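# Place the two closest-weight pistons in the steel tray

## Task

Find the pair of pistons whose weights differ the least, set both of them in the steel parts tray, and make sure nothing else ends up inside the tray or above it.

## Robot and tools

Robot: two arms, left_arm and right_arm, mounted on opposite sides of one table. left_arm's base is on the +y side. These names do not match image left and right. Each arm ends in a parallel gripper whose fingers point along the gripper's +x axis and close along its y axis. The reported end_effector_position is the point between the fingers, about 3 to 4 cm behind the tips. Only the last 1.5 cm of each finger pad is flat.

Frame: all positions are in metres in one scene frame. The origin is the table centre, +z is up, and the table top sits at z = +0.020. Orientations are quaternions written w first (qw, qx, qy, qz). Reported poses can be off by a few centimetres, more when the arm is stretched out.

Row format: each row has 16 numbers. The first 8 are left_arm's x, y, z, qw, qx, qy, qz and opening. The last 8 are the same for right_arm. Both halves are always needed, even when one arm should not move. Position and quaternion are an absolute target pose for the gripper in the scene frame, not an offset. Opening runs from -1 to 1: +1 is fully open (0.080 m), and empty fingers meet near -0.78. To hold an arm still, resend its last reported pose and its intended opening in every call. To keep an orientation, repeat one fixed quaternion rather than copying a drifted reading.

execute_actions(actions, cameras): the actions list holds at most one item.
- An empty list only returns the current state, with pictures.
- {"rows": [...], "steps": n} runs n control steps of 1/30 s each, with n from 4 to 15 (default 15). Up to 15 rows are applied one per step, and the last row repeats.
- {"steps": n} with no rows waits up to 300 steps, counted from the previous result.
A row is refused if any target lies more than 0.6 m from that arm's last reported position along any gripper axis. A refused call sends nothing. Each step, the controller clips the commanded pose to within 70 mm and 16 degrees of the measured pose, so far targets need several calls. Results are taken 4 steps before the action ends, and those steps finish afterwards. cameras names the pictures to return: ["all"], [] or specific names. An unknown name invalidates the call.

move(target, speed, blend, blocking, cameras): drives each gripper in a straight line to the row or rows in target. target is one 16-number row or up to 15 rows, with no 0.6 m limit, and the whole sequence shares 10 s. speed is each arm's top path speed in m/s, 0.002 to 0.5 (default 0.25), with rotation capped at twice that in rad/s. Give one value, or one per target. blend, in metres, rounds the corners at intermediate targets (default 0, a full stop at each). blocking=false returns about 0.5 s after the start while the move carries on. Openings in later targets take effect only after the arms stop at that target. The paths do not avoid obstacles or the other arm. Route around an arm's own base, because passing near it can flip the shoulder posture. Faster motion means more lag, more overshoot and harder contact.
The move: line reports the ending: done, off_target, moving, held, blocked or fault, plus limits such as paced (pose clipped) or held (steps withheld). An arm not named is done, meaning at rest within 8 mm and 2 degrees. Neither done nor off_target says anything about contact. blocked means the gripper stopped far from its goal and now holds where it is.

wait(seconds, cameras): 0 to 10 s with no new command. It returns early if a running move ends. stop(cameras): brakes a running move, which needs some distance. The fingers keep moving. zoom_image(camera, region): a closer look at the latest picture from cam_high, cam_low, cam_left_wrist or cam_right_wrist. region is [x0, y0, x1, y1] in image pixels, at most 504 by 504. All images are 896x504. finished_scene(scene): ends the current scene and grades it. Pass that scene's number. It cannot be undone.

Result lines: per arm, Joint positions (rad; the last value is the finger opening in m), Joint velocities ("within noise" when still; the end-effector velocities are then omitted), Joint torques (raw drive output, including gravity, offsets and noise), External joint torques (estimated outside load; a push toward larger joint values lowers it), grip_measured (finger opening on the command scale, possibly off by about 1 mm, and up to about 0.067 narrower than a hard part being squeezed), Hand target (the pose the controller is currently chasing), and Wrist depth (7x7 grid of median depths in mm per wrist camera, rows separated by " / "; "-" means no valid value; the range is 70 to 1000 mm; transparent things are not seen). MOTOR HOT appears at 50 °C. At 95 °C an over-temperature hold follows, and it can end with the arm going limp.

Gripping: close to about 0.08 below the grip_measured value at first contact for full force, or less for a lighter hold. Closing fully takes at least 0.6 s. Parts thinner than about 3 mm get less force.

Avoid: dropping parts or releasing them while they move, anything leaving the table, fast impacts, pressing far past a contact, and the arms meeting each other. The clearance check does not protect the grippers from colliding. If a joint's contact torque reaches its limit, that arm freezes for 10 s. Limits in N m: waist 17.6, shoulder 21.8, elbow 21.7, wrist pitch 5.74, wrist yaw 5.72, wrist roll 5.36. A held load counts toward these. Joint ranges (rad): waist -3.054 to 3.054, shoulder 0 to 3.142, elbow 0 to 2.356, wrist pitch and yaw -1.571 to 1.571, wrist roll -3.142 to 3.142. Friction and gravity can leave the gripper low, short or tilted, so check the pose after each move and correct it. Held parts may be tugged now and then, and loose objects may be pushed. The simulation keeps running while replies are being written.

Each tool is called after "Call:" as name(argument=value, ...) on one line, values as JSON.

## Session

Call:
execute_actions(actions=[])

Scene clock: 0.00 s of 12600.00 s.
left_arm: end_effector_position=(-0.0132, +0.2409, +0.3482) grip_measured=+1.000 end_effector_quat_wxyz=(+0.626, +0.300, +0.417, -0.588) | right_arm: end_effector_position=(-0.2301, -0.2422, +0.2348) grip_measured=+1.000 end_effector_quat_wxyz=(+0.402, -0.573, +0.254, +0.667)
Joint positions: left_arm=[0.039 1.17 1.583 -1.477 0.054 -0.141 0.08] | right_arm=[0.852 1.533 1.455 -1.313 0.173 0.241 0.08]
Joint velocities: within noise
Joint torques (N m): no reading
External joint torques (N m): no reading
Heat: left arm: hottest wrist roll 40 °C (+0.0 °C/min); right arm: hottest wrist yaw 38 °C (+0.0 °C/min).
Wrist depth (mm): cam_left_wrist=[392 412 432 444 463 496 - / 332 340 420 440 457 483 - / 324 333 409 423 445 471 - / 316 328 401 411 440 415 - / 312 339 392 411 429 448 - / - - 387 394 416 87 - / - - 379 395 408 - -] | cam_right_wrist=[911 924 261 271 283 289 303 / 927 261 268 277 289 295 311 / 948 263 273 283 295 307 305 / 947 267 276 289 303 315 330 / 266 272 283 296 308 317 338 / 262 - 293 303 313 90 - / - - 296 310 323 - -]
Hand target: left_arm -0.0132, +0.2410, +0.3482; +0.626, +0.299, +0.417, -0.588 | right_arm -0.2302, -0.2421, +0.2360; -0.403, +0.571, -0.254, -0.669

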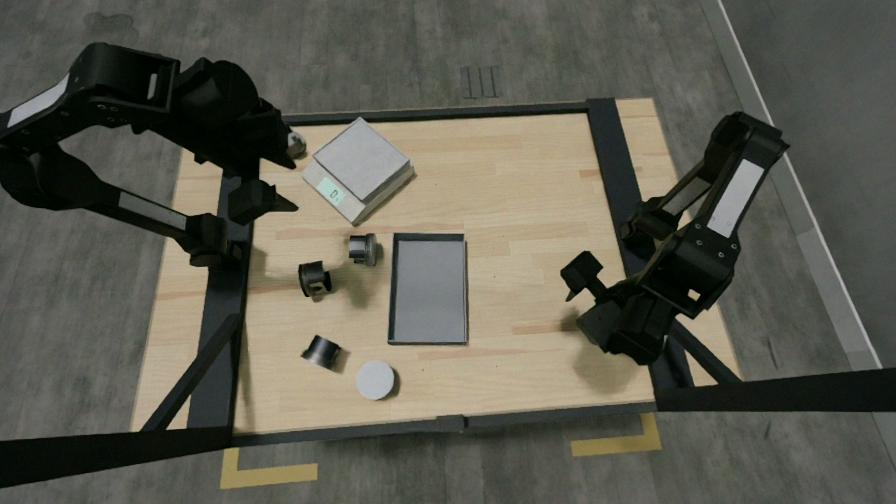

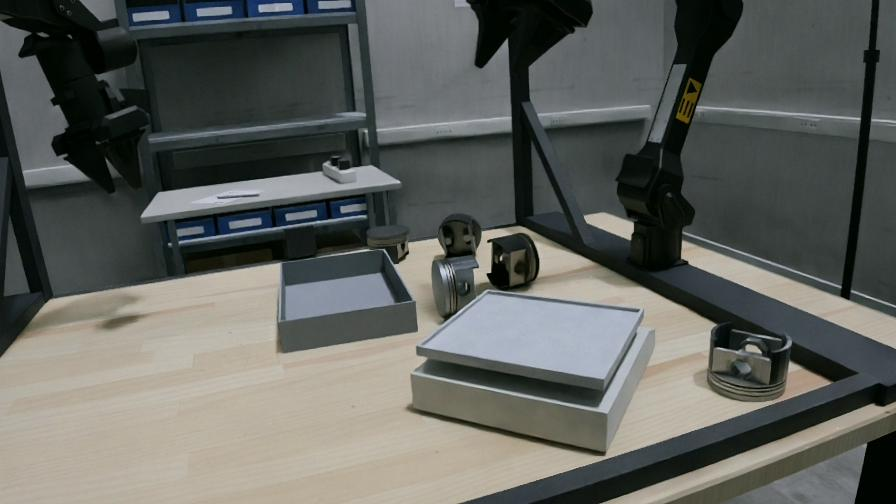

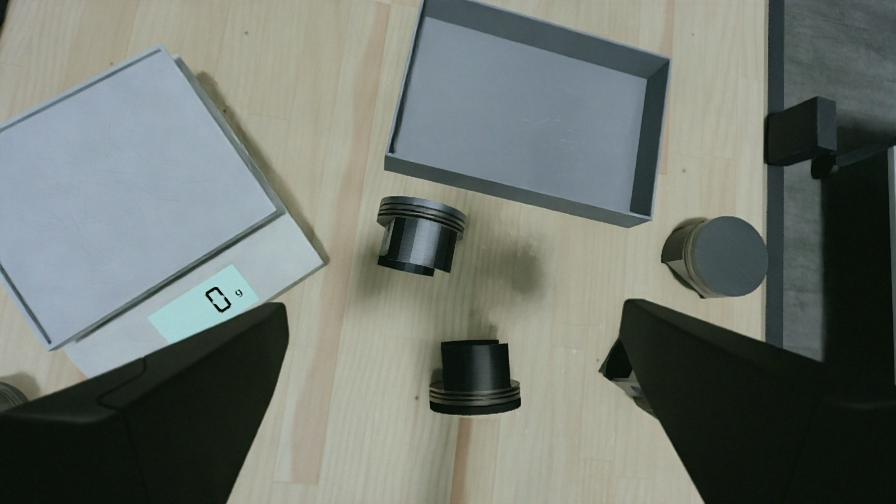

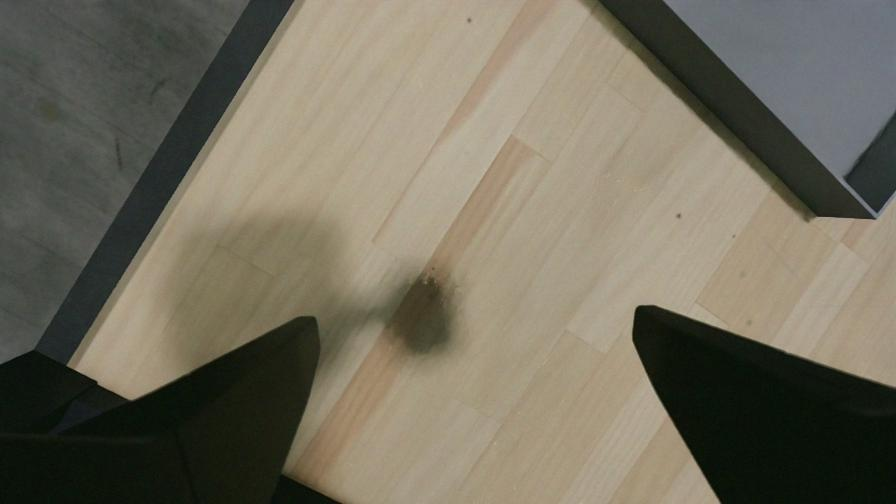

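Call:
zoom_image(camera="cam_high", region=[240, 110, 480, 245])

Call:
zoom_image(camera="cam_high", region=[240, 220, 480, 420])

Call:
zoom_image(camera="cam_low", region=[270, 200, 800, 460])

Call:
zoom_image(camera="cam_left_wrist", region=[300, 150, 780, 450])

Scaled by 2.100.

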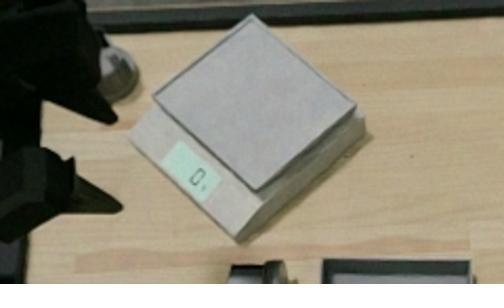

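Scaled by 2.100.

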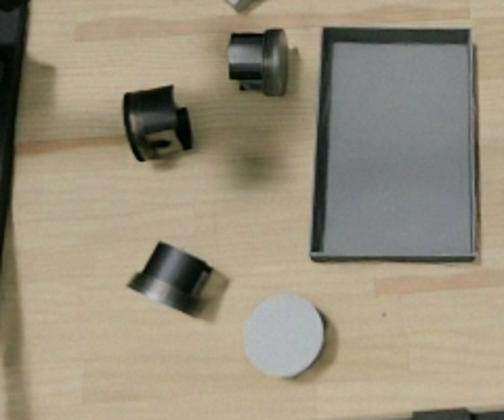

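Region (270, 200, 800, 460) is 530x260 pixels. A region can be at most 504 by 504 pixels.

Scaled by 1.050.

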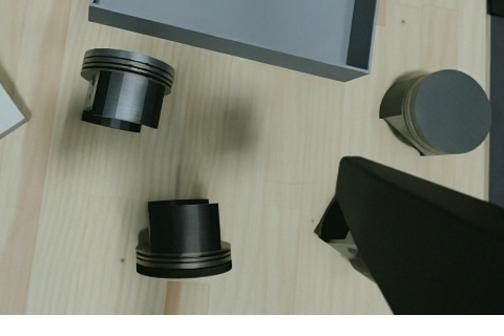

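Call:
zoom_image(camera="cam_high", region=[300, 165, 360, 215])

Call:
zoom_image(camera="cam_low", region=[350, 200, 800, 460])

Scaled by 8.400.

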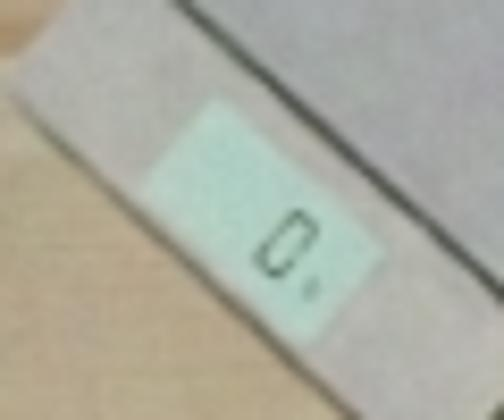

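Scaled by 1.120.

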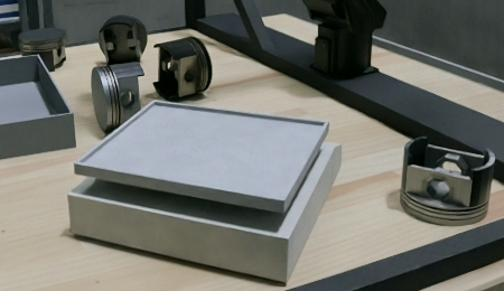

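Call:
move(target=[-0.05, 0.2, 0.34, 0.5, 0.5, 0.5, -0.5, 1, -0.2302, -0.2421, 0.2360, 0.403, -0.571, 0.254, 0.669, 1])

Scene clock: 2.70 s of 12600.00 s.
left_arm: end_effector_position=(-0.0491, +0.2014, +0.3384) grip_measured=+1.000 end_effector_quat_wxyz=(+0.569, +0.389, +0.421, -0.590) | right_arm: end_effector_position=(-0.2301, -0.2422, +0.2348) grip_measured=+1.000 end_effector_quat_wxyz=(+0.402, -0.573, +0.254, +0.667)
Joint positions: left_arm=[-0.131 1.417 1.763 -1.563 0.004 -0.148 0.08] | right_arm=[0.852 1.533 1.455 -1.313 0.173 0.241 0.08]
Joint velocities: within noise
Joint torques (N m): left_arm=[-0.4 -2.74 6.06 0.82 -0.1 0.16] | right_arm=[-0.07 -6.06 5.45 1 0.17 0.03]
External joint torques (N m): left_arm=[-0.38 1.45 0.72 -0.09 -0.1 0.15] | right_arm=[-0.1 -0.64 -0.23 0.4 0.06 0.03]
Heat: left arm: hottest wrist roll 40 °C (+0.0 °C/min); right arm: hottest wrist yaw 38 °C (+0.0 °C/min).
Wrist depth (mm): cam_left_wrist=[366 376 383 395 407 418 396 / 311 376 387 395 404 418 - / 312 336 387 400 404 373 - / 309 318 386 399 408 422 - / 312 339 389 396 403 423 - / - - 392 399 408 87 - / - - 390 399 411 - -] | cam_right_wrist=[906 924 263 272 282 290 303 / 930 261 266 277 290 297 313 / 931 262 273 281 295 308 305 / 957 267 279 290 302 315 330 / 266 272 285 296 307 319 340 / 262 - 291 301 313 90 - / - - 297 309 324 - -]
Hand target: left_arm -0.0500, +0.1999, +0.3394; +0.568, +0.391, +0.418, -0.592 | right_arm -0.2302, -0.2421, +0.2360; -0.403, +0.571, -0.254, -0.669
Off the commanded pose: left_arm 0.002 m, 20 deg; orientation clipped | right_arm 0.001 m, 0 deg.
joint sent to its limit (left arm) — joint 4 (wrist pitch), lower limit.
Kept back: nothing.
move: off_target (left_arm); limits=paced

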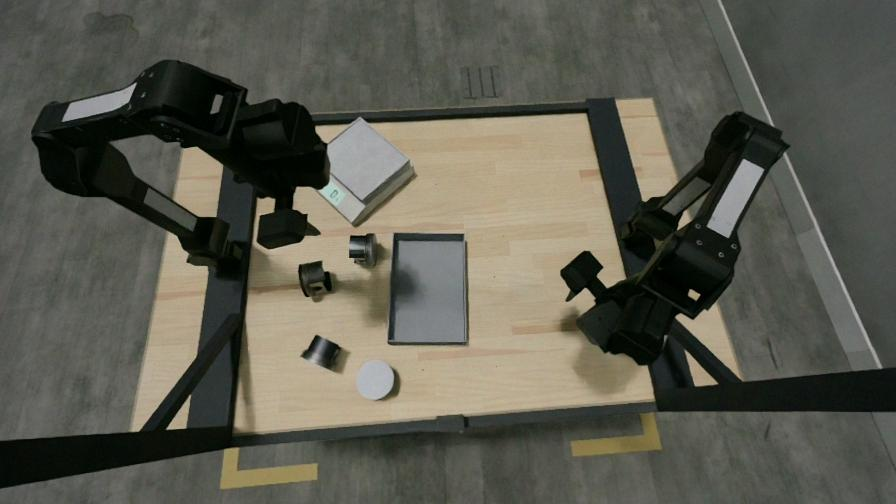

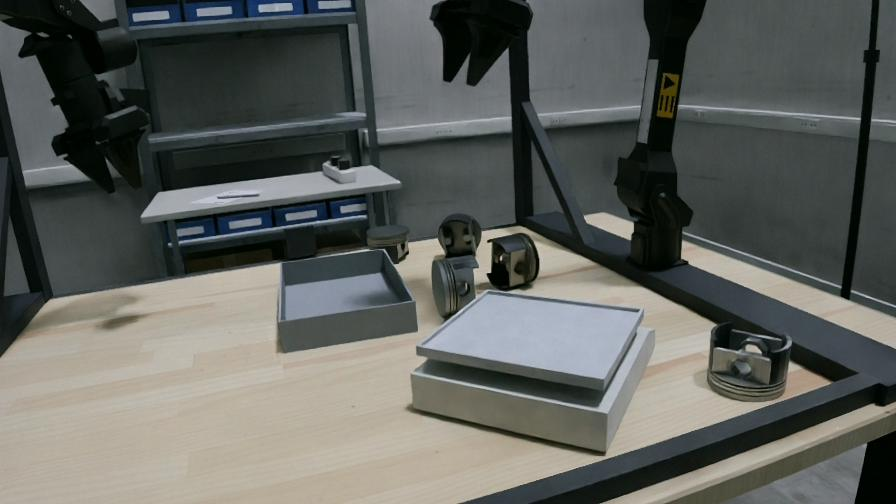

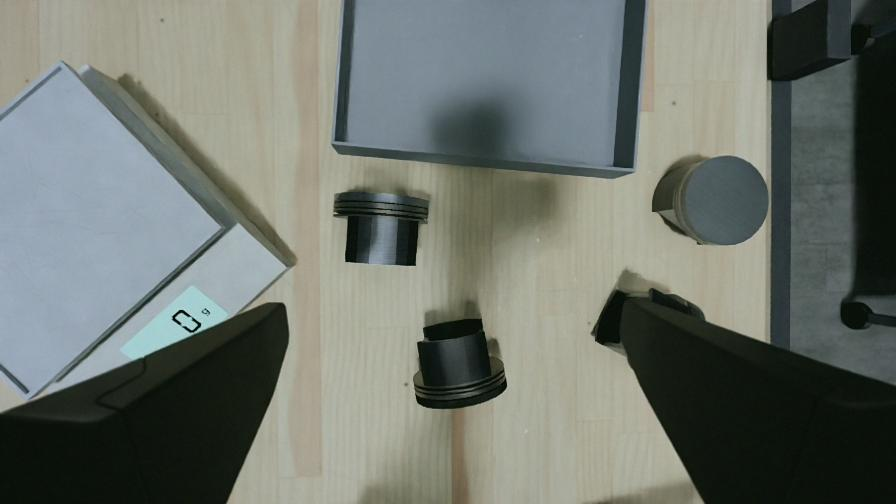

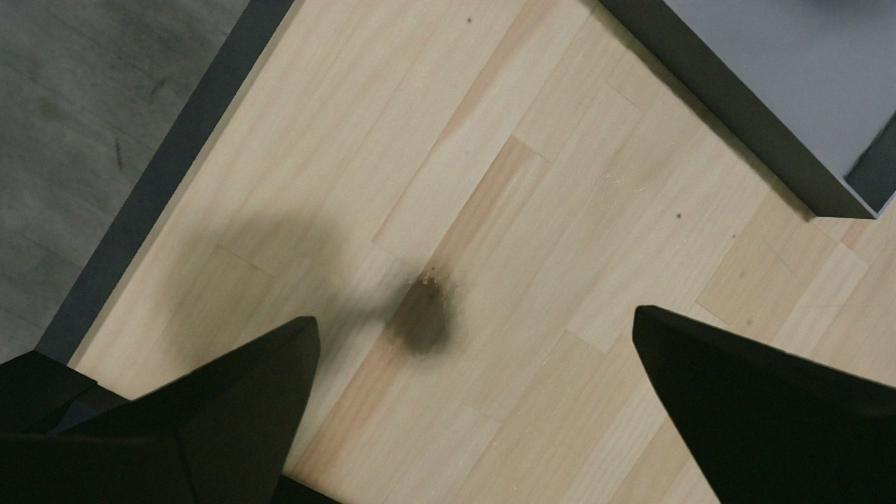

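Call:
move(target=[-0.013, 0.19, 0.18, 0.5, 0.5, 0.5, -0.5, 1, -0.2302, -0.2421, 0.2360, 0.403, -0.571, 0.254, 0.669, 1])

Call:
zoom_image(camera="cam_left_wrist", region=[200, 100, 700, 504])

Scene clock: 5.23 s of 12600.00 s.
left_arm: end_effector_position=(-0.0145, +0.1888, +0.1839) grip_measured=+1.000 end_effector_quat_wxyz=(+0.503, +0.496, +0.497, -0.504) | right_arm: end_effector_position=(-0.2301, -0.2422, +0.2348) grip_measured=+1.000 end_effector_quat_wxyz=(+0.402, -0.573, +0.254, +0.667)
Joint positions: left_arm=[0 1.572 1.313 -1.299 0.003 -0.006 0.08] | right_arm=[0.852 1.533 1.455 -1.313 0.173 0.241 0.08]
Joint velocities: within noise
Joint torques (N m): left_arm=[0.3 -4.28 4.6 0.5 -0.1 0.16] | right_arm=[0.07 -6.15 5.22 1 0.19 0.04]
External joint torques (N m): left_arm=[0.3 1.55 -1.19 0.13 -0.1 0.16] | right_arm=[0.1 -0.74 -0.49 0.37 0.07 0.03]
Heat: left arm: hottest wrist roll 40 °C (+0.0 °C/min); right arm: hottest wrist yaw 38 °C (+0.0 °C/min).
Wrist depth (mm): cam_left_wrist=[168 201 205 208 210 213 214 / 154 193 213 152 219 224 227 / 159 186 224 159 232 236 239 / 192 204 240 243 245 250 251 / 207 214 252 258 247 260 254 / - - 270 275 197 87 - / - - 289 294 300 - -] | cam_right_wrist=[914 924 261 272 281 291 304 / 912 261 266 278 289 295 312 / 947 263 272 283 294 308 306 / 945 268 278 289 302 314 331 / 266 270 285 296 306 319 338 / 262 - 291 301 313 90 - / - - 296 311 324 - -]
Hand target: left_arm -0.0130, +0.1901, +0.1800; +0.500, +0.500, +0.500, -0.500 | right_arm -0.2302, -0.2421, +0.2360; -0.403, +0.571, -0.254, -0.669
Off the commanded pose: left_arm 0.004 m, 1 deg | right_arm 0.001 m, 0 deg.
Kept back: nothing.
move: done

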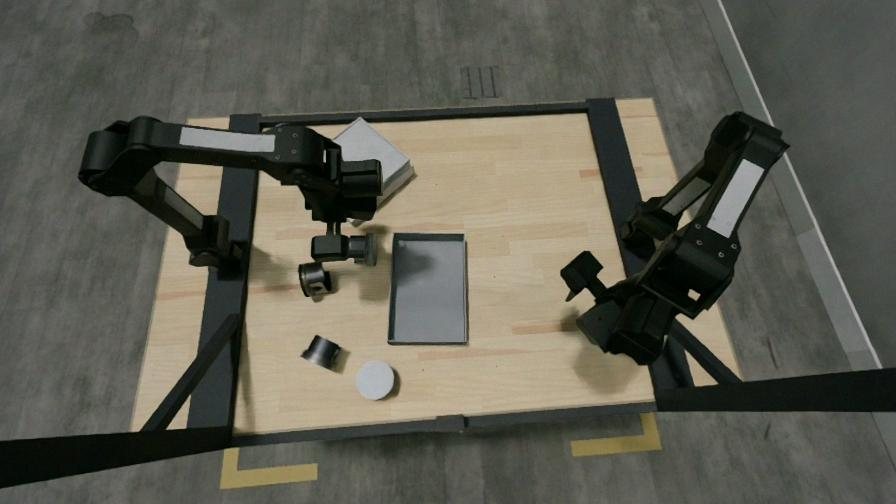

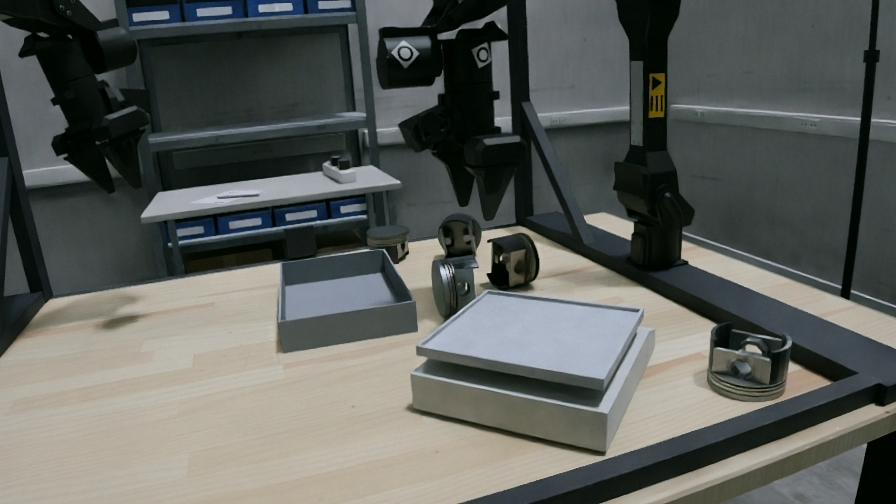

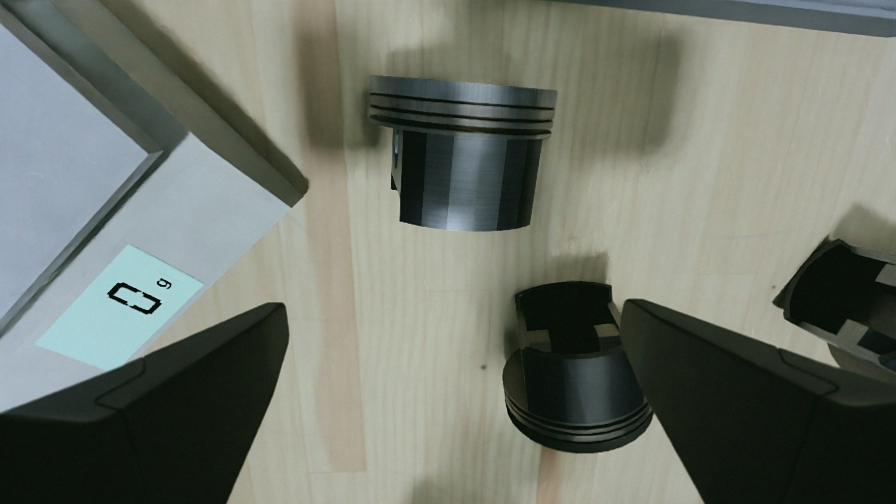

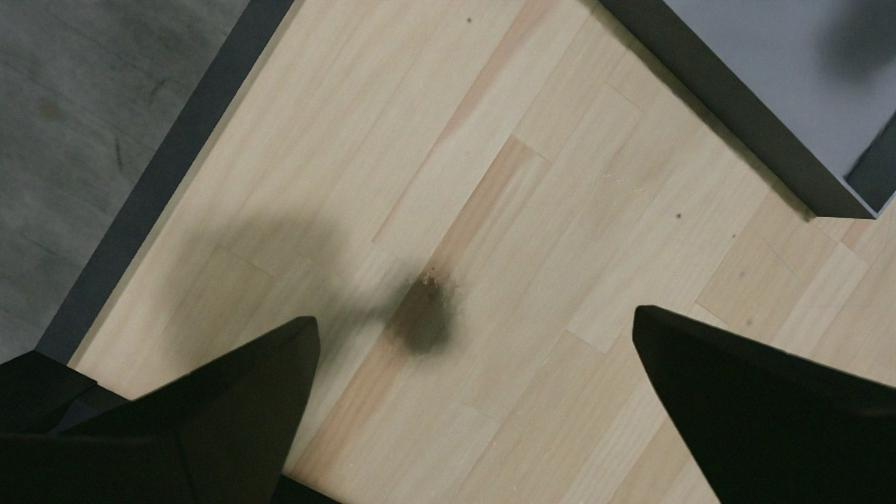

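Scaled by 1.008.

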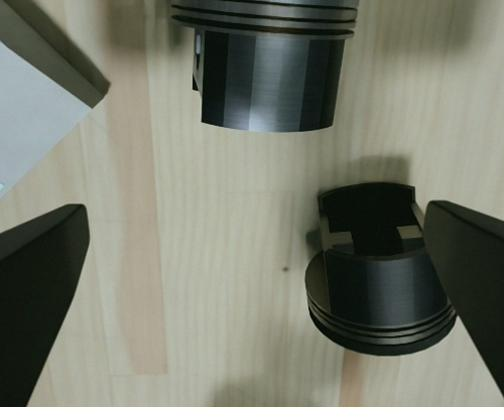

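Call:
move(target=[[-0.019, 0.171, 0.18, 0.5, 0.5, 0.5, -0.5, 1, -0.2302, -0.2421, 0.2360, 0.403, -0.571, 0.254, 0.669, 1],[-0.019, 0.171, 0.079, 0.5, 0.5, 0.5, -0.5, 1, -0.2302, -0.2421, 0.2360, 0.403, -0.571, 0.254, 0.669, 1]], speed=[0.2, 0.12])

Scene clock: 7.13 s of 12600.00 s.
left_arm: end_effector_position=(-0.0183, +0.1679, +0.0837) grip_measured=+1.000 end_effector_quat_wxyz=(+0.503, +0.495, +0.496, -0.505) | right_arm: end_effector_position=(-0.2301, -0.2422, +0.2348) grip_measured=+1.000 end_effector_quat_wxyz=(+0.402, -0.573, +0.254, +0.667)
Joint positions: left_arm=[-0.013 1.73 1.076 -0.901 0.002 -0.018 0.08] | right_arm=[0.852 1.533 1.455 -1.313 0.173 0.241 0.08]
Joint velocities: within noise
Joint torques (N m): left_arm=[-0.4 -4.74 4.01 0.51 -0.08 -0.13] | right_arm=[0.03 -6.01 5.24 1.03 0.15 0.03]
External joint torques (N m): left_arm=[-0.38 1.9 -1.39 0.13 -0.09 -0.13] | right_arm=[0.06 -0.67 -0.4 0.42 0.03 0.02]
Heat: left arm: hottest wrist roll 40 °C (+0.0 °C/min); right arm: hottest wrist yaw 38 °C (+0.0 °C/min).
Wrist depth (mm): cam_left_wrist=[111 112 113 115 117 118 121 / 117 118 119 120 122 124 125 / 123 124 123 - 127 131 133 / 127 131 - - - 139 141 / 112 135 - - - 145 149 / - - - - - 87 - / - - 159 - - - -] | cam_right_wrist=[906 930 260 272 281 291 304 / 919 261 267 277 288 296 313 / 941 263 274 284 295 307 307 / 948 267 277 289 302 315 330 / 265 272 285 296 307 317 337 / 263 - 291 302 316 90 - / - - 297 310 324 - -]
Hand target: left_arm -0.0189, +0.1710, +0.0791; +0.500, +0.500, +0.500, -0.500 | right_arm -0.2302, -0.2421, +0.2360; -0.403, +0.571, -0.254, -0.669
Off the commanded pose: left_arm 0.006 m, 1 deg | right_arm 0.001 m, 0 deg.
Kept back: nothing.
move: done

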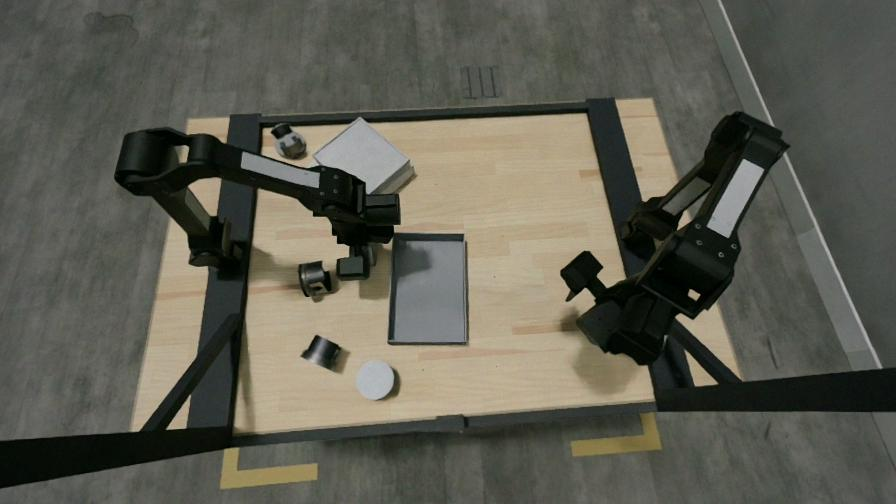

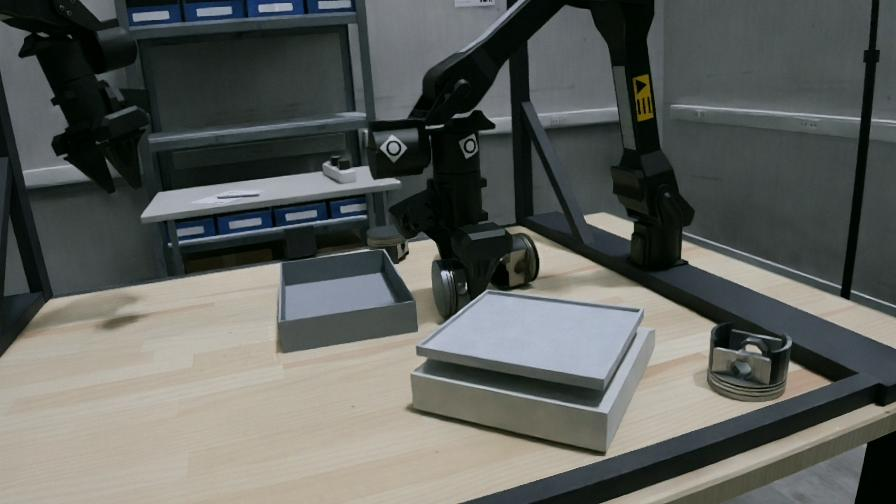

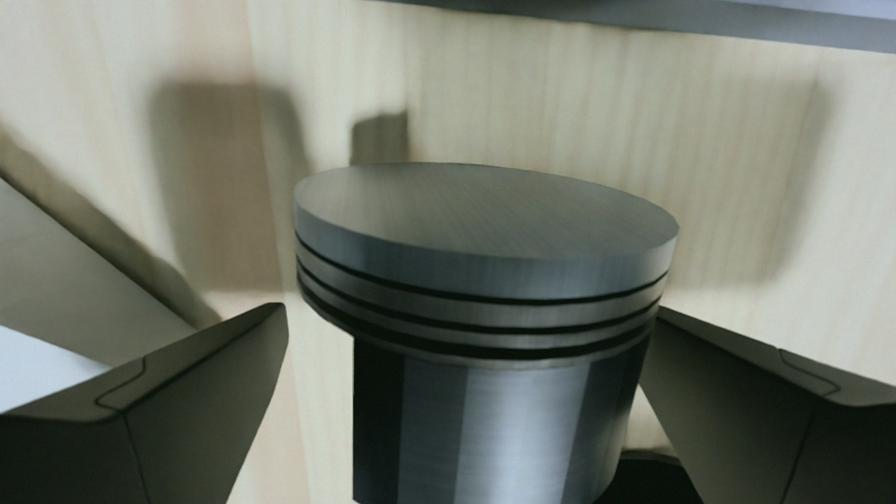

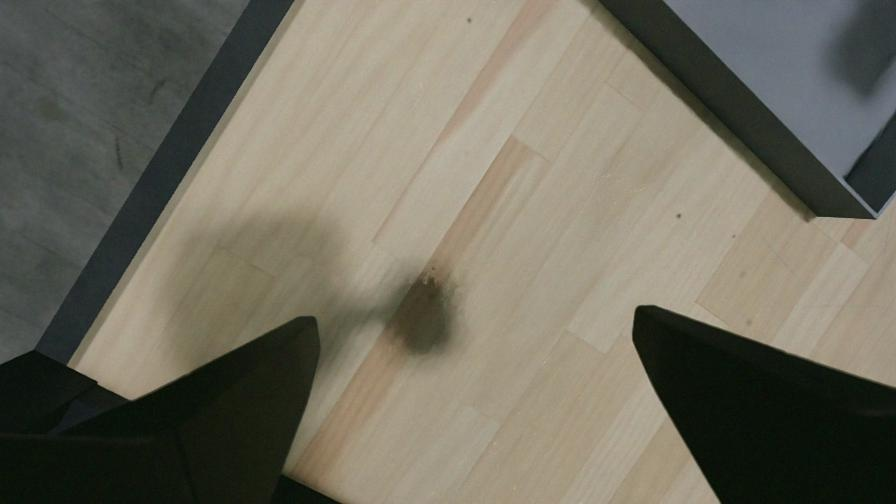

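Call:
move(target=[-0.026, 0.176, 0.077, 0.4777, 0.5213, 0.4777, -0.5213, 1, -0.2302, -0.2421, 0.2360, 0.403, -0.571, 0.254, 0.669, 1], speed=0.08, cameras=["cam_left_wrist"])

Scene clock: 8.43 s of 12600.00 s.
left_arm: end_effector_position=(-0.0253, +0.1732, +0.0782) grip_measured=+1.000 end_effector_quat_wxyz=(+0.481, +0.518, +0.479, -0.521) | right_arm: end_effector_position=(-0.2301, -0.2422, +0.2348) grip_measured=+1.000 end_effector_quat_wxyz=(+0.402, -0.573, +0.254, +0.667)
Joint positions: left_arm=[-0.037 1.73 1.052 -0.888 0.002 0.036 0.08] | right_arm=[0.852 1.533 1.455 -1.313 0.173 0.241 0.08]
Joint velocities: within noise
Joint torques (N m): left_arm=[-0.39 -6.2 3.88 0.48 -0.08 0.14] | right_arm=[0.05 -6.21 5.33 1.02 0.15 0.04]
External joint torques (N m): left_arm=[-0.39 0.35 -1.48 0.1 -0.08 0.14] | right_arm=[0.07 -0.77 -0.36 0.42 0.04 0.04]
Heat: left arm: hottest wrist roll 40 °C (+0.0 °C/min); right arm: hottest wrist yaw 38 °C (+0.0 °C/min).
Wrist depth (mm): cam_left_wrist=[105 107 108 110 111 112 113 / - 112 114 114 116 118 120 / 117 117 109 - 92 124 127 / 124 126 - - - 134 134 / 122 - - - - 138 143 / - - - - - 87 - / - - - - 155 - -] | cam_right_wrist=[900 923 262 270 283 291 303 / 917 261 267 278 288 295 312 / 951 262 273 283 295 308 306 / 929 267 278 288 302 315 329 / 266 272 285 296 306 319 339 / 261 - 292 303 315 90 - / - - 296 309 324 - -]
Hand target: left_arm -0.0260, +0.1760, +0.0770; +0.478, +0.521, +0.478, -0.521 | right_arm -0.2302, -0.2421, +0.2360; -0.403, +0.571, -0.254, -0.669
Off the commanded pose: left_arm 0.003 m, 1 deg | right_arm 0.001 m, 0 deg.
Kept back: nothing.
move: done
Images, in order (width x height): cam_left_wrist 896x504.

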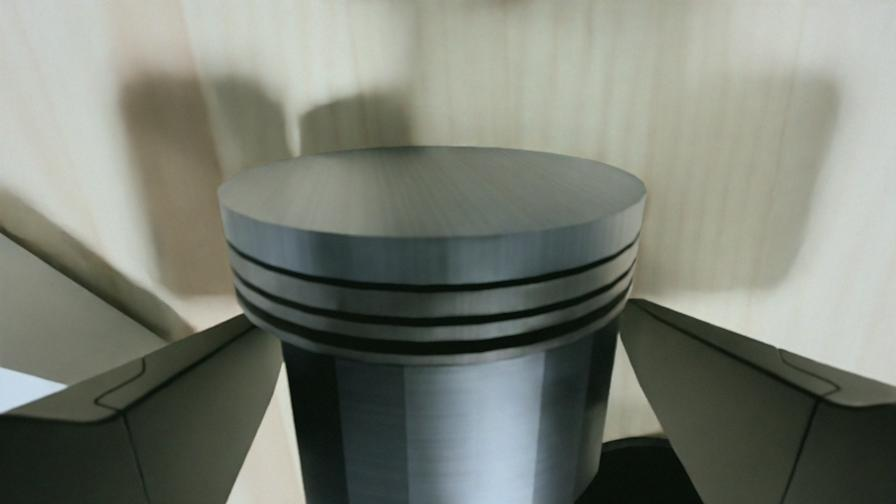

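Call:
move(target=[-0.026, 0.176, 0.077, 0.4777, 0.5213, 0.4777, -0.5213, 0.35, -0.2302, -0.2421, 0.2360, 0.403, -0.571, 0.254, 0.669, 1], speed=0.08, cameras=["cam_left_wrist"])

Scene clock: 9.37 s of 12600.00 s.
left_arm: end_effector_position=(-0.0251, +0.1732, +0.0781) grip_measured=+0.359 end_effector_quat_wxyz=(+0.481, +0.518, +0.479, -0.521) | right_arm: end_effector_position=(-0.2301, -0.2422, +0.2348) grip_measured=+1.000 end_effector_quat_wxyz=(+0.402, -0.573, +0.254, +0.667)
Joint positions: left_arm=[-0.038 1.73 1.051 -0.888 0 0.037 0.051] | right_arm=[0.852 1.533 1.455 -1.313 0.173 0.241 0.08]
Joint velocities: within noise
Joint torques (N m): left_arm=[-0.38 -6.2 3.91 0.47 -0.01 0.15] | right_arm=[-0.09 -6.11 5.23 1.01 0.09 0.05]
External joint torques (N m): left_arm=[-0.41 0.34 -1.4 0.11 0 0.15] | right_arm=[-0.08 -0.7 -0.48 0.39 -0.03 0.04]
Heat: left arm: hottest wrist roll 40 °C (+0.0 °C/min); right arm: hottest wrist yaw 38 °C (+0.0 °C/min).
Wrist depth (mm): cam_left_wrist=[105 107 108 109 110 111 113 / - 112 114 115 116 118 119 / 117 118 117 - - 124 126 / 124 125 - - - 134 134 / 118 131 - - - 140 142 / - - - - - - 150 / - - - - - - -] | cam_right_wrist=[913 924 261 272 282 290 301 / 924 261 267 278 289 295 312 / 939 264 272 284 294 308 308 / 954 268 278 289 301 316 332 / 265 271 284 297 306 316 340 / 262 - 291 302 314 90 - / - - 297 309 324 - -]
Hand target: left_arm -0.0260, +0.1759, +0.0770; +0.478, +0.521, +0.478, -0.521 | right_arm -0.2302, -0.2421, +0.2360; -0.403, +0.571, -0.254, -0.669
Off the commanded pose: left_arm 0.003 m, 1 deg | right_arm 0.001 m, 0 deg.
Kept back: nothing.
move: done
Images, in order (width x height): cam_left_wrist 896x504.

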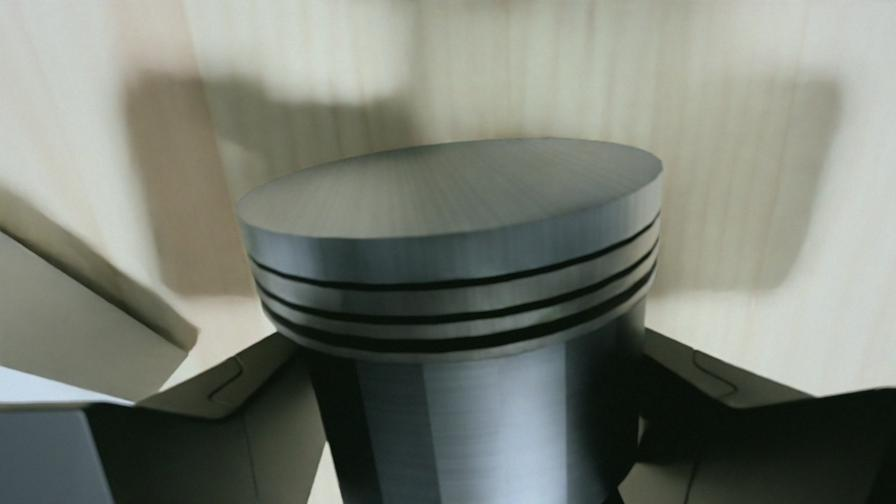

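Call:
move(target=[-0.026, 0.176, 0.077, 0.4777, 0.5213, 0.4777, -0.5213, 0.2, -0.2302, -0.2421, 0.2360, 0.403, -0.571, 0.254, 0.669, 1], speed=0.08, cameras=["cam_left_wrist"])

Scene clock: 10.30 s of 12600.00 s.
left_arm: end_effector_position=(-0.0251, +0.1732, +0.0781) grip_measured=+0.306 end_effector_quat_wxyz=(+0.481, +0.518, +0.479, -0.521) | right_arm: end_effector_position=(-0.2301, -0.2422, +0.2348) grip_measured=+1.000 end_effector_quat_wxyz=(+0.402, -0.573, +0.254, +0.667)
Joint positions: left_arm=[-0.038 1.73 1.051 -0.888 0 0.037 0.049] | right_arm=[0.852 1.533 1.455 -1.313 0.173 0.241 0.08]
Joint velocities: within noise
Joint torques (N m): left_arm=[-0.38 -6.2 3.93 0.48 0 0.15] | right_arm=[-0.07 -6.22 5.38 1.01 0.13 0.05]
External joint torques (N m): left_arm=[-0.38 0.38 -1.4 0.11 0 0.15] | right_arm=[-0.06 -0.88 -0.28 0.4 0.01 0.04]
Heat: left arm: hottest wrist roll 40 °C (+0.0 °C/min); right arm: hottest wrist yaw 38 °C (+0.0 °C/min).
Wrist depth (mm): cam_left_wrist=[105 107 108 110 111 112 113 / - 112 114 115 116 118 119 / 118 118 117 - - 124 126 / 124 126 - - - 133 134 / 121 131 - - - 140 143 / - - - - - - 150 / - - - - - - -] | cam_right_wrist=[908 935 261 270 282 291 306 / 933 261 267 277 288 295 313 / 940 263 273 284 294 307 305 / 944 268 278 290 302 316 329 / 266 271 284 296 306 317 339 / 263 - 293 301 315 90 - / - - 297 309 323 - -]
Hand target: left_arm -0.0259, +0.1759, +0.0770; +0.478, +0.521, +0.478, -0.521 | right_arm -0.2302, -0.2421, +0.2360; -0.403, +0.571, -0.254, -0.669
Off the commanded pose: left_arm 0.003 m, 1 deg | right_arm 0.001 m, 0 deg.
Kept back: nothing.
move: done
Images, in order (width x height): cam_left_wrist 896x504.

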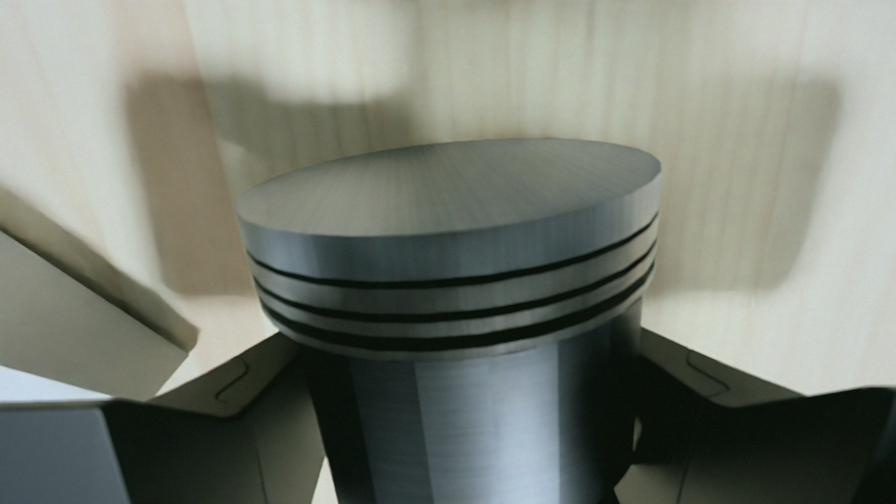

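Call:
move(target=[-0.026, 0.176, 0.2, 0.4777, 0.5213, 0.4777, -0.5213, 0.2, -0.2302, -0.2421, 0.2360, 0.403, -0.571, 0.254, 0.669, 1], speed=0.15, cameras=["cam_left_wrist","cam_low","cam_high"])

Scene clock: 11.77 s of 12600.00 s.
left_arm: end_effector_position=(-0.0249, +0.1783, +0.1948) grip_measured=+0.306 end_effector_quat_wxyz=(+0.475, +0.524, +0.484, -0.515) | right_arm: end_effector_position=(-0.2301, -0.2422, +0.2348) grip_measured=+1.000 end_effector_quat_wxyz=(+0.402, -0.573, +0.254, +0.667)
Joint positions: left_arm=[-0.038 1.639 1.426 -1.376 0 0.037 0.049] | right_arm=[0.852 1.533 1.455 -1.313 0.173 0.241 0.08]
Joint velocities: within noise
Joint torques (N m): left_arm=[-0.38 -6.17 7.13 0.28 0 0.14] | right_arm=[-0.11 -6.12 5.17 0.98 0.15 0.04]
External joint torques (N m): left_arm=[-0.38 0.11 1.38 -0.04 0 0.14] | right_arm=[-0.12 -0.74 -0.56 0.34 0.04 0.04]
Heat: left arm: hottest wrist roll 40 °C (+0.0 °C/min); right arm: hottest wrist yaw 38 °C (+0.0 °C/min).
Wrist depth (mm): cam_left_wrist=[206 209 211 213 217 219 222 / 184 217 223 226 228 232 234 / 170 193 229 - - 245 249 / 180 - - - - 262 257 / 217 229 - - - 278 241 / - - - - - - 301 / - - - - - - -] | cam_right_wrist=[906 928 262 271 282 291 304 / 917 262 266 277 289 295 312 / 949 262 272 283 293 307 305 / 952 267 278 290 303 314 333 / 266 270 285 297 307 318 341 / 263 - 293 302 316 90 - / - - 297 308 323 - -]
Hand target: left_arm -0.0260, +0.1760, +0.2000; +0.478, +0.521, +0.478, -0.521 | right_arm -0.2302, -0.2421, +0.2360; -0.403, +0.571, -0.254, -0.669
Off the commanded pose: left_arm 0.006 m, 1 deg | right_arm 0.001 m, 0 deg.
Kept back: nothing.
move: done
Images, in order (width x height): cam_high 896x504, cam_low 896x504, cam_left_wrist 896x504.

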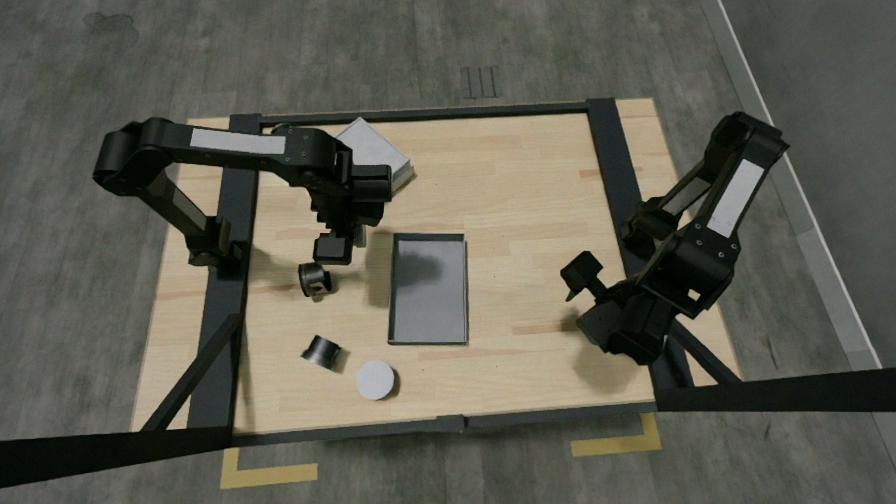

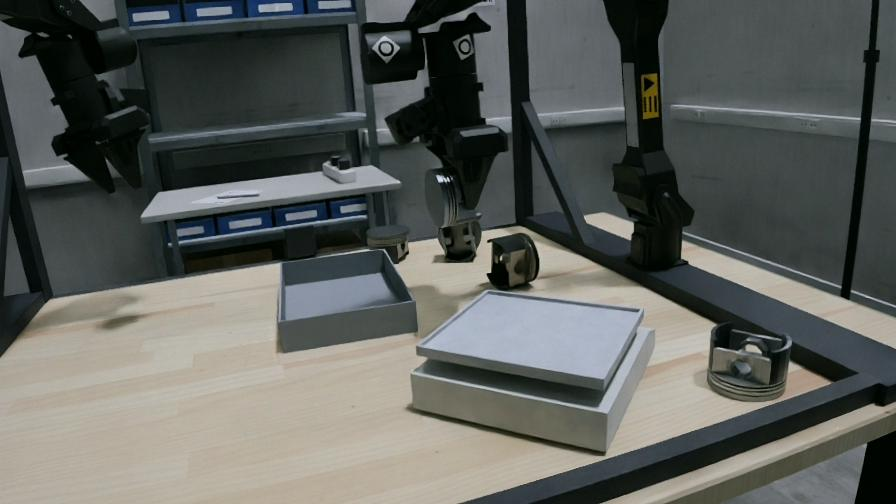

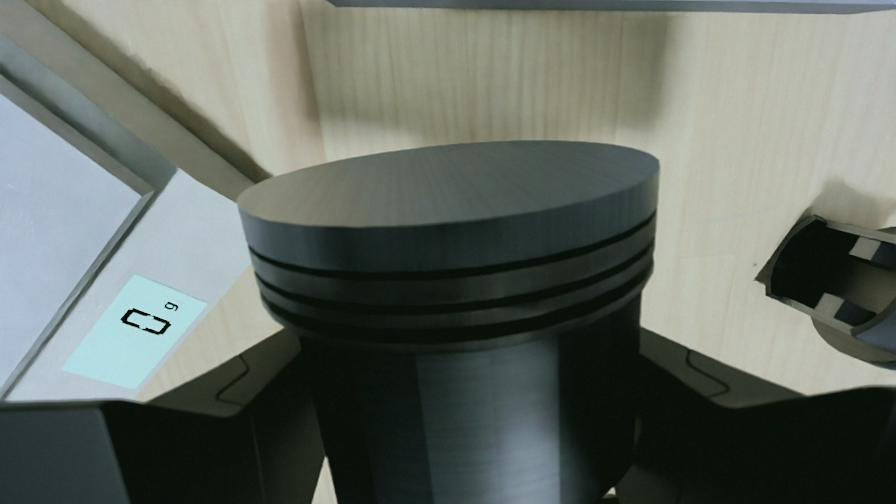

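Call:
move(target=[[0.198, 0.178, 0.2, 0.4777, 0.5213, 0.4777, -0.5213, 0.2, -0.2302, -0.2421, 0.2360, 0.403, -0.571, 0.254, 0.669, 1],[0.198, 0.178, 0.165, 0.4777, 0.5213, 0.4777, -0.5213, 0.2, -0.2302, -0.2421, 0.2360, 0.403, -0.571, 0.254, 0.669, 1]], speed=[0.25,0.1])

Scene clock: 14.37 s of 12600.00 s.
left_arm: end_effector_position=(+0.1994, +0.1779, +0.1678) grip_measured=+0.306 end_effector_quat_wxyz=(+0.482, +0.520, +0.476, -0.519) | right_arm: end_effector_position=(-0.2301, -0.2422, +0.2348) grip_measured=+1.000 end_effector_quat_wxyz=(+0.402, -0.573, +0.254, +0.667)
Joint positions: left_arm=[0.642 1.888 1.618 -1.293 -0.003 0.717 0.049] | right_arm=[0.852 1.533 1.455 -1.313 0.173 0.241 0.08]
Joint velocities: within noise
Joint torques (N m): left_arm=[-0.22 -6.98 4.85 0.5 0.14 0.15] | right_arm=[0.02 -6.17 5.45 1.01 0.12 0.03]
External joint torques (N m): left_arm=[-0.22 1.17 -0.86 0.15 0.11 0.15] | right_arm=[0.01 -0.76 -0.25 0.4 0.01 0.02]
Heat: left arm: hottest wrist roll 40 °C (+0.0 °C/min); right arm: hottest wrist yaw 38 °C (+0.0 °C/min).
Wrist depth (mm): cam_left_wrist=[182 182 131 132 135 191 197 / 192 138 139 139 141 144 208 / 189 142 - - - 152 219 / 193 151 - - - 196 233 / 210 226 - - - 244 250 / - - - - - - 260 / - - - - - - -] | cam_right_wrist=[909 921 262 272 283 291 303 / 914 262 266 277 288 296 311 / 945 263 273 283 293 308 305 / 949 267 280 290 302 316 331 / 266 272 285 295 306 318 340 / 262 - 292 302 315 90 - / - - 296 311 323 - -]
Hand target: left_arm +0.1980, +0.1780, +0.1651; +0.478, +0.521, +0.478, -0.521 | right_arm -0.2302, -0.2421, +0.2360; -0.403, +0.571, -0.254, -0.669
Off the commanded pose: left_arm 0.003 m, 1 deg | right_arm 0.001 m, 0 deg.
Kept back: nothing.
move: done

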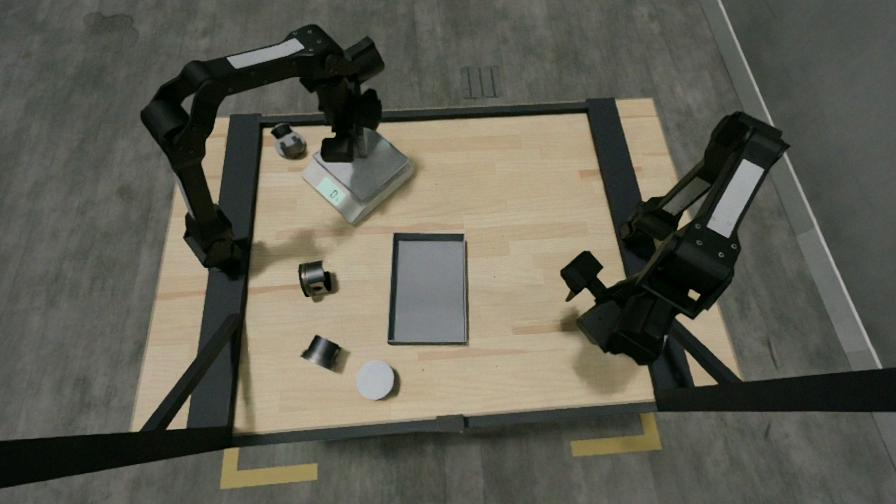

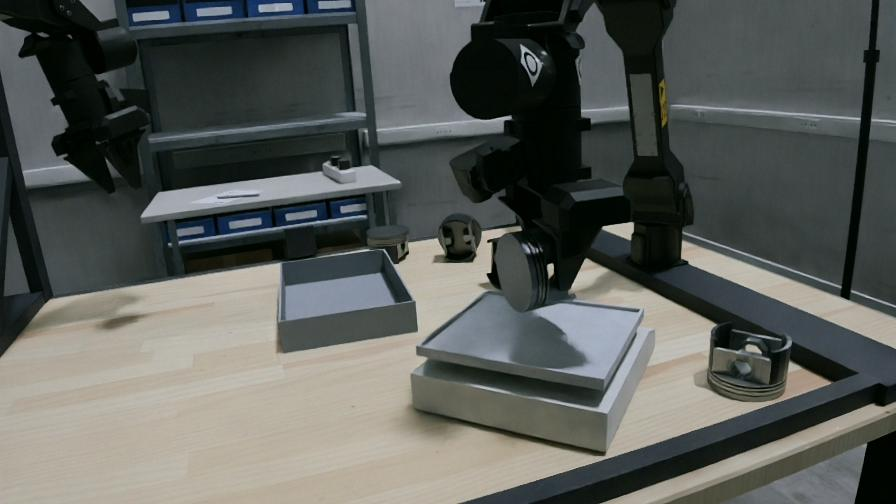

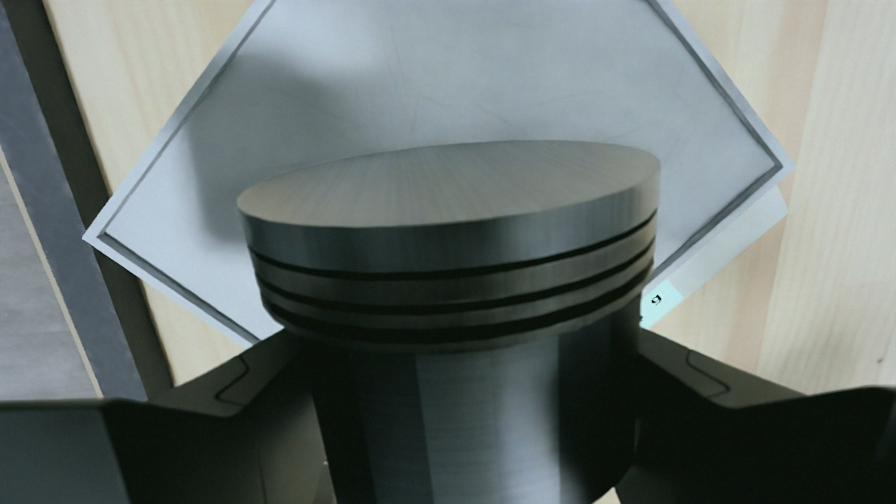

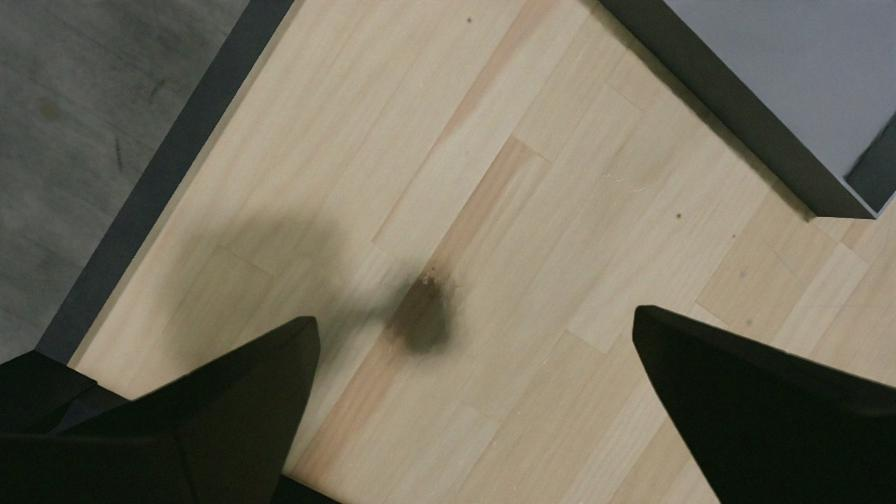

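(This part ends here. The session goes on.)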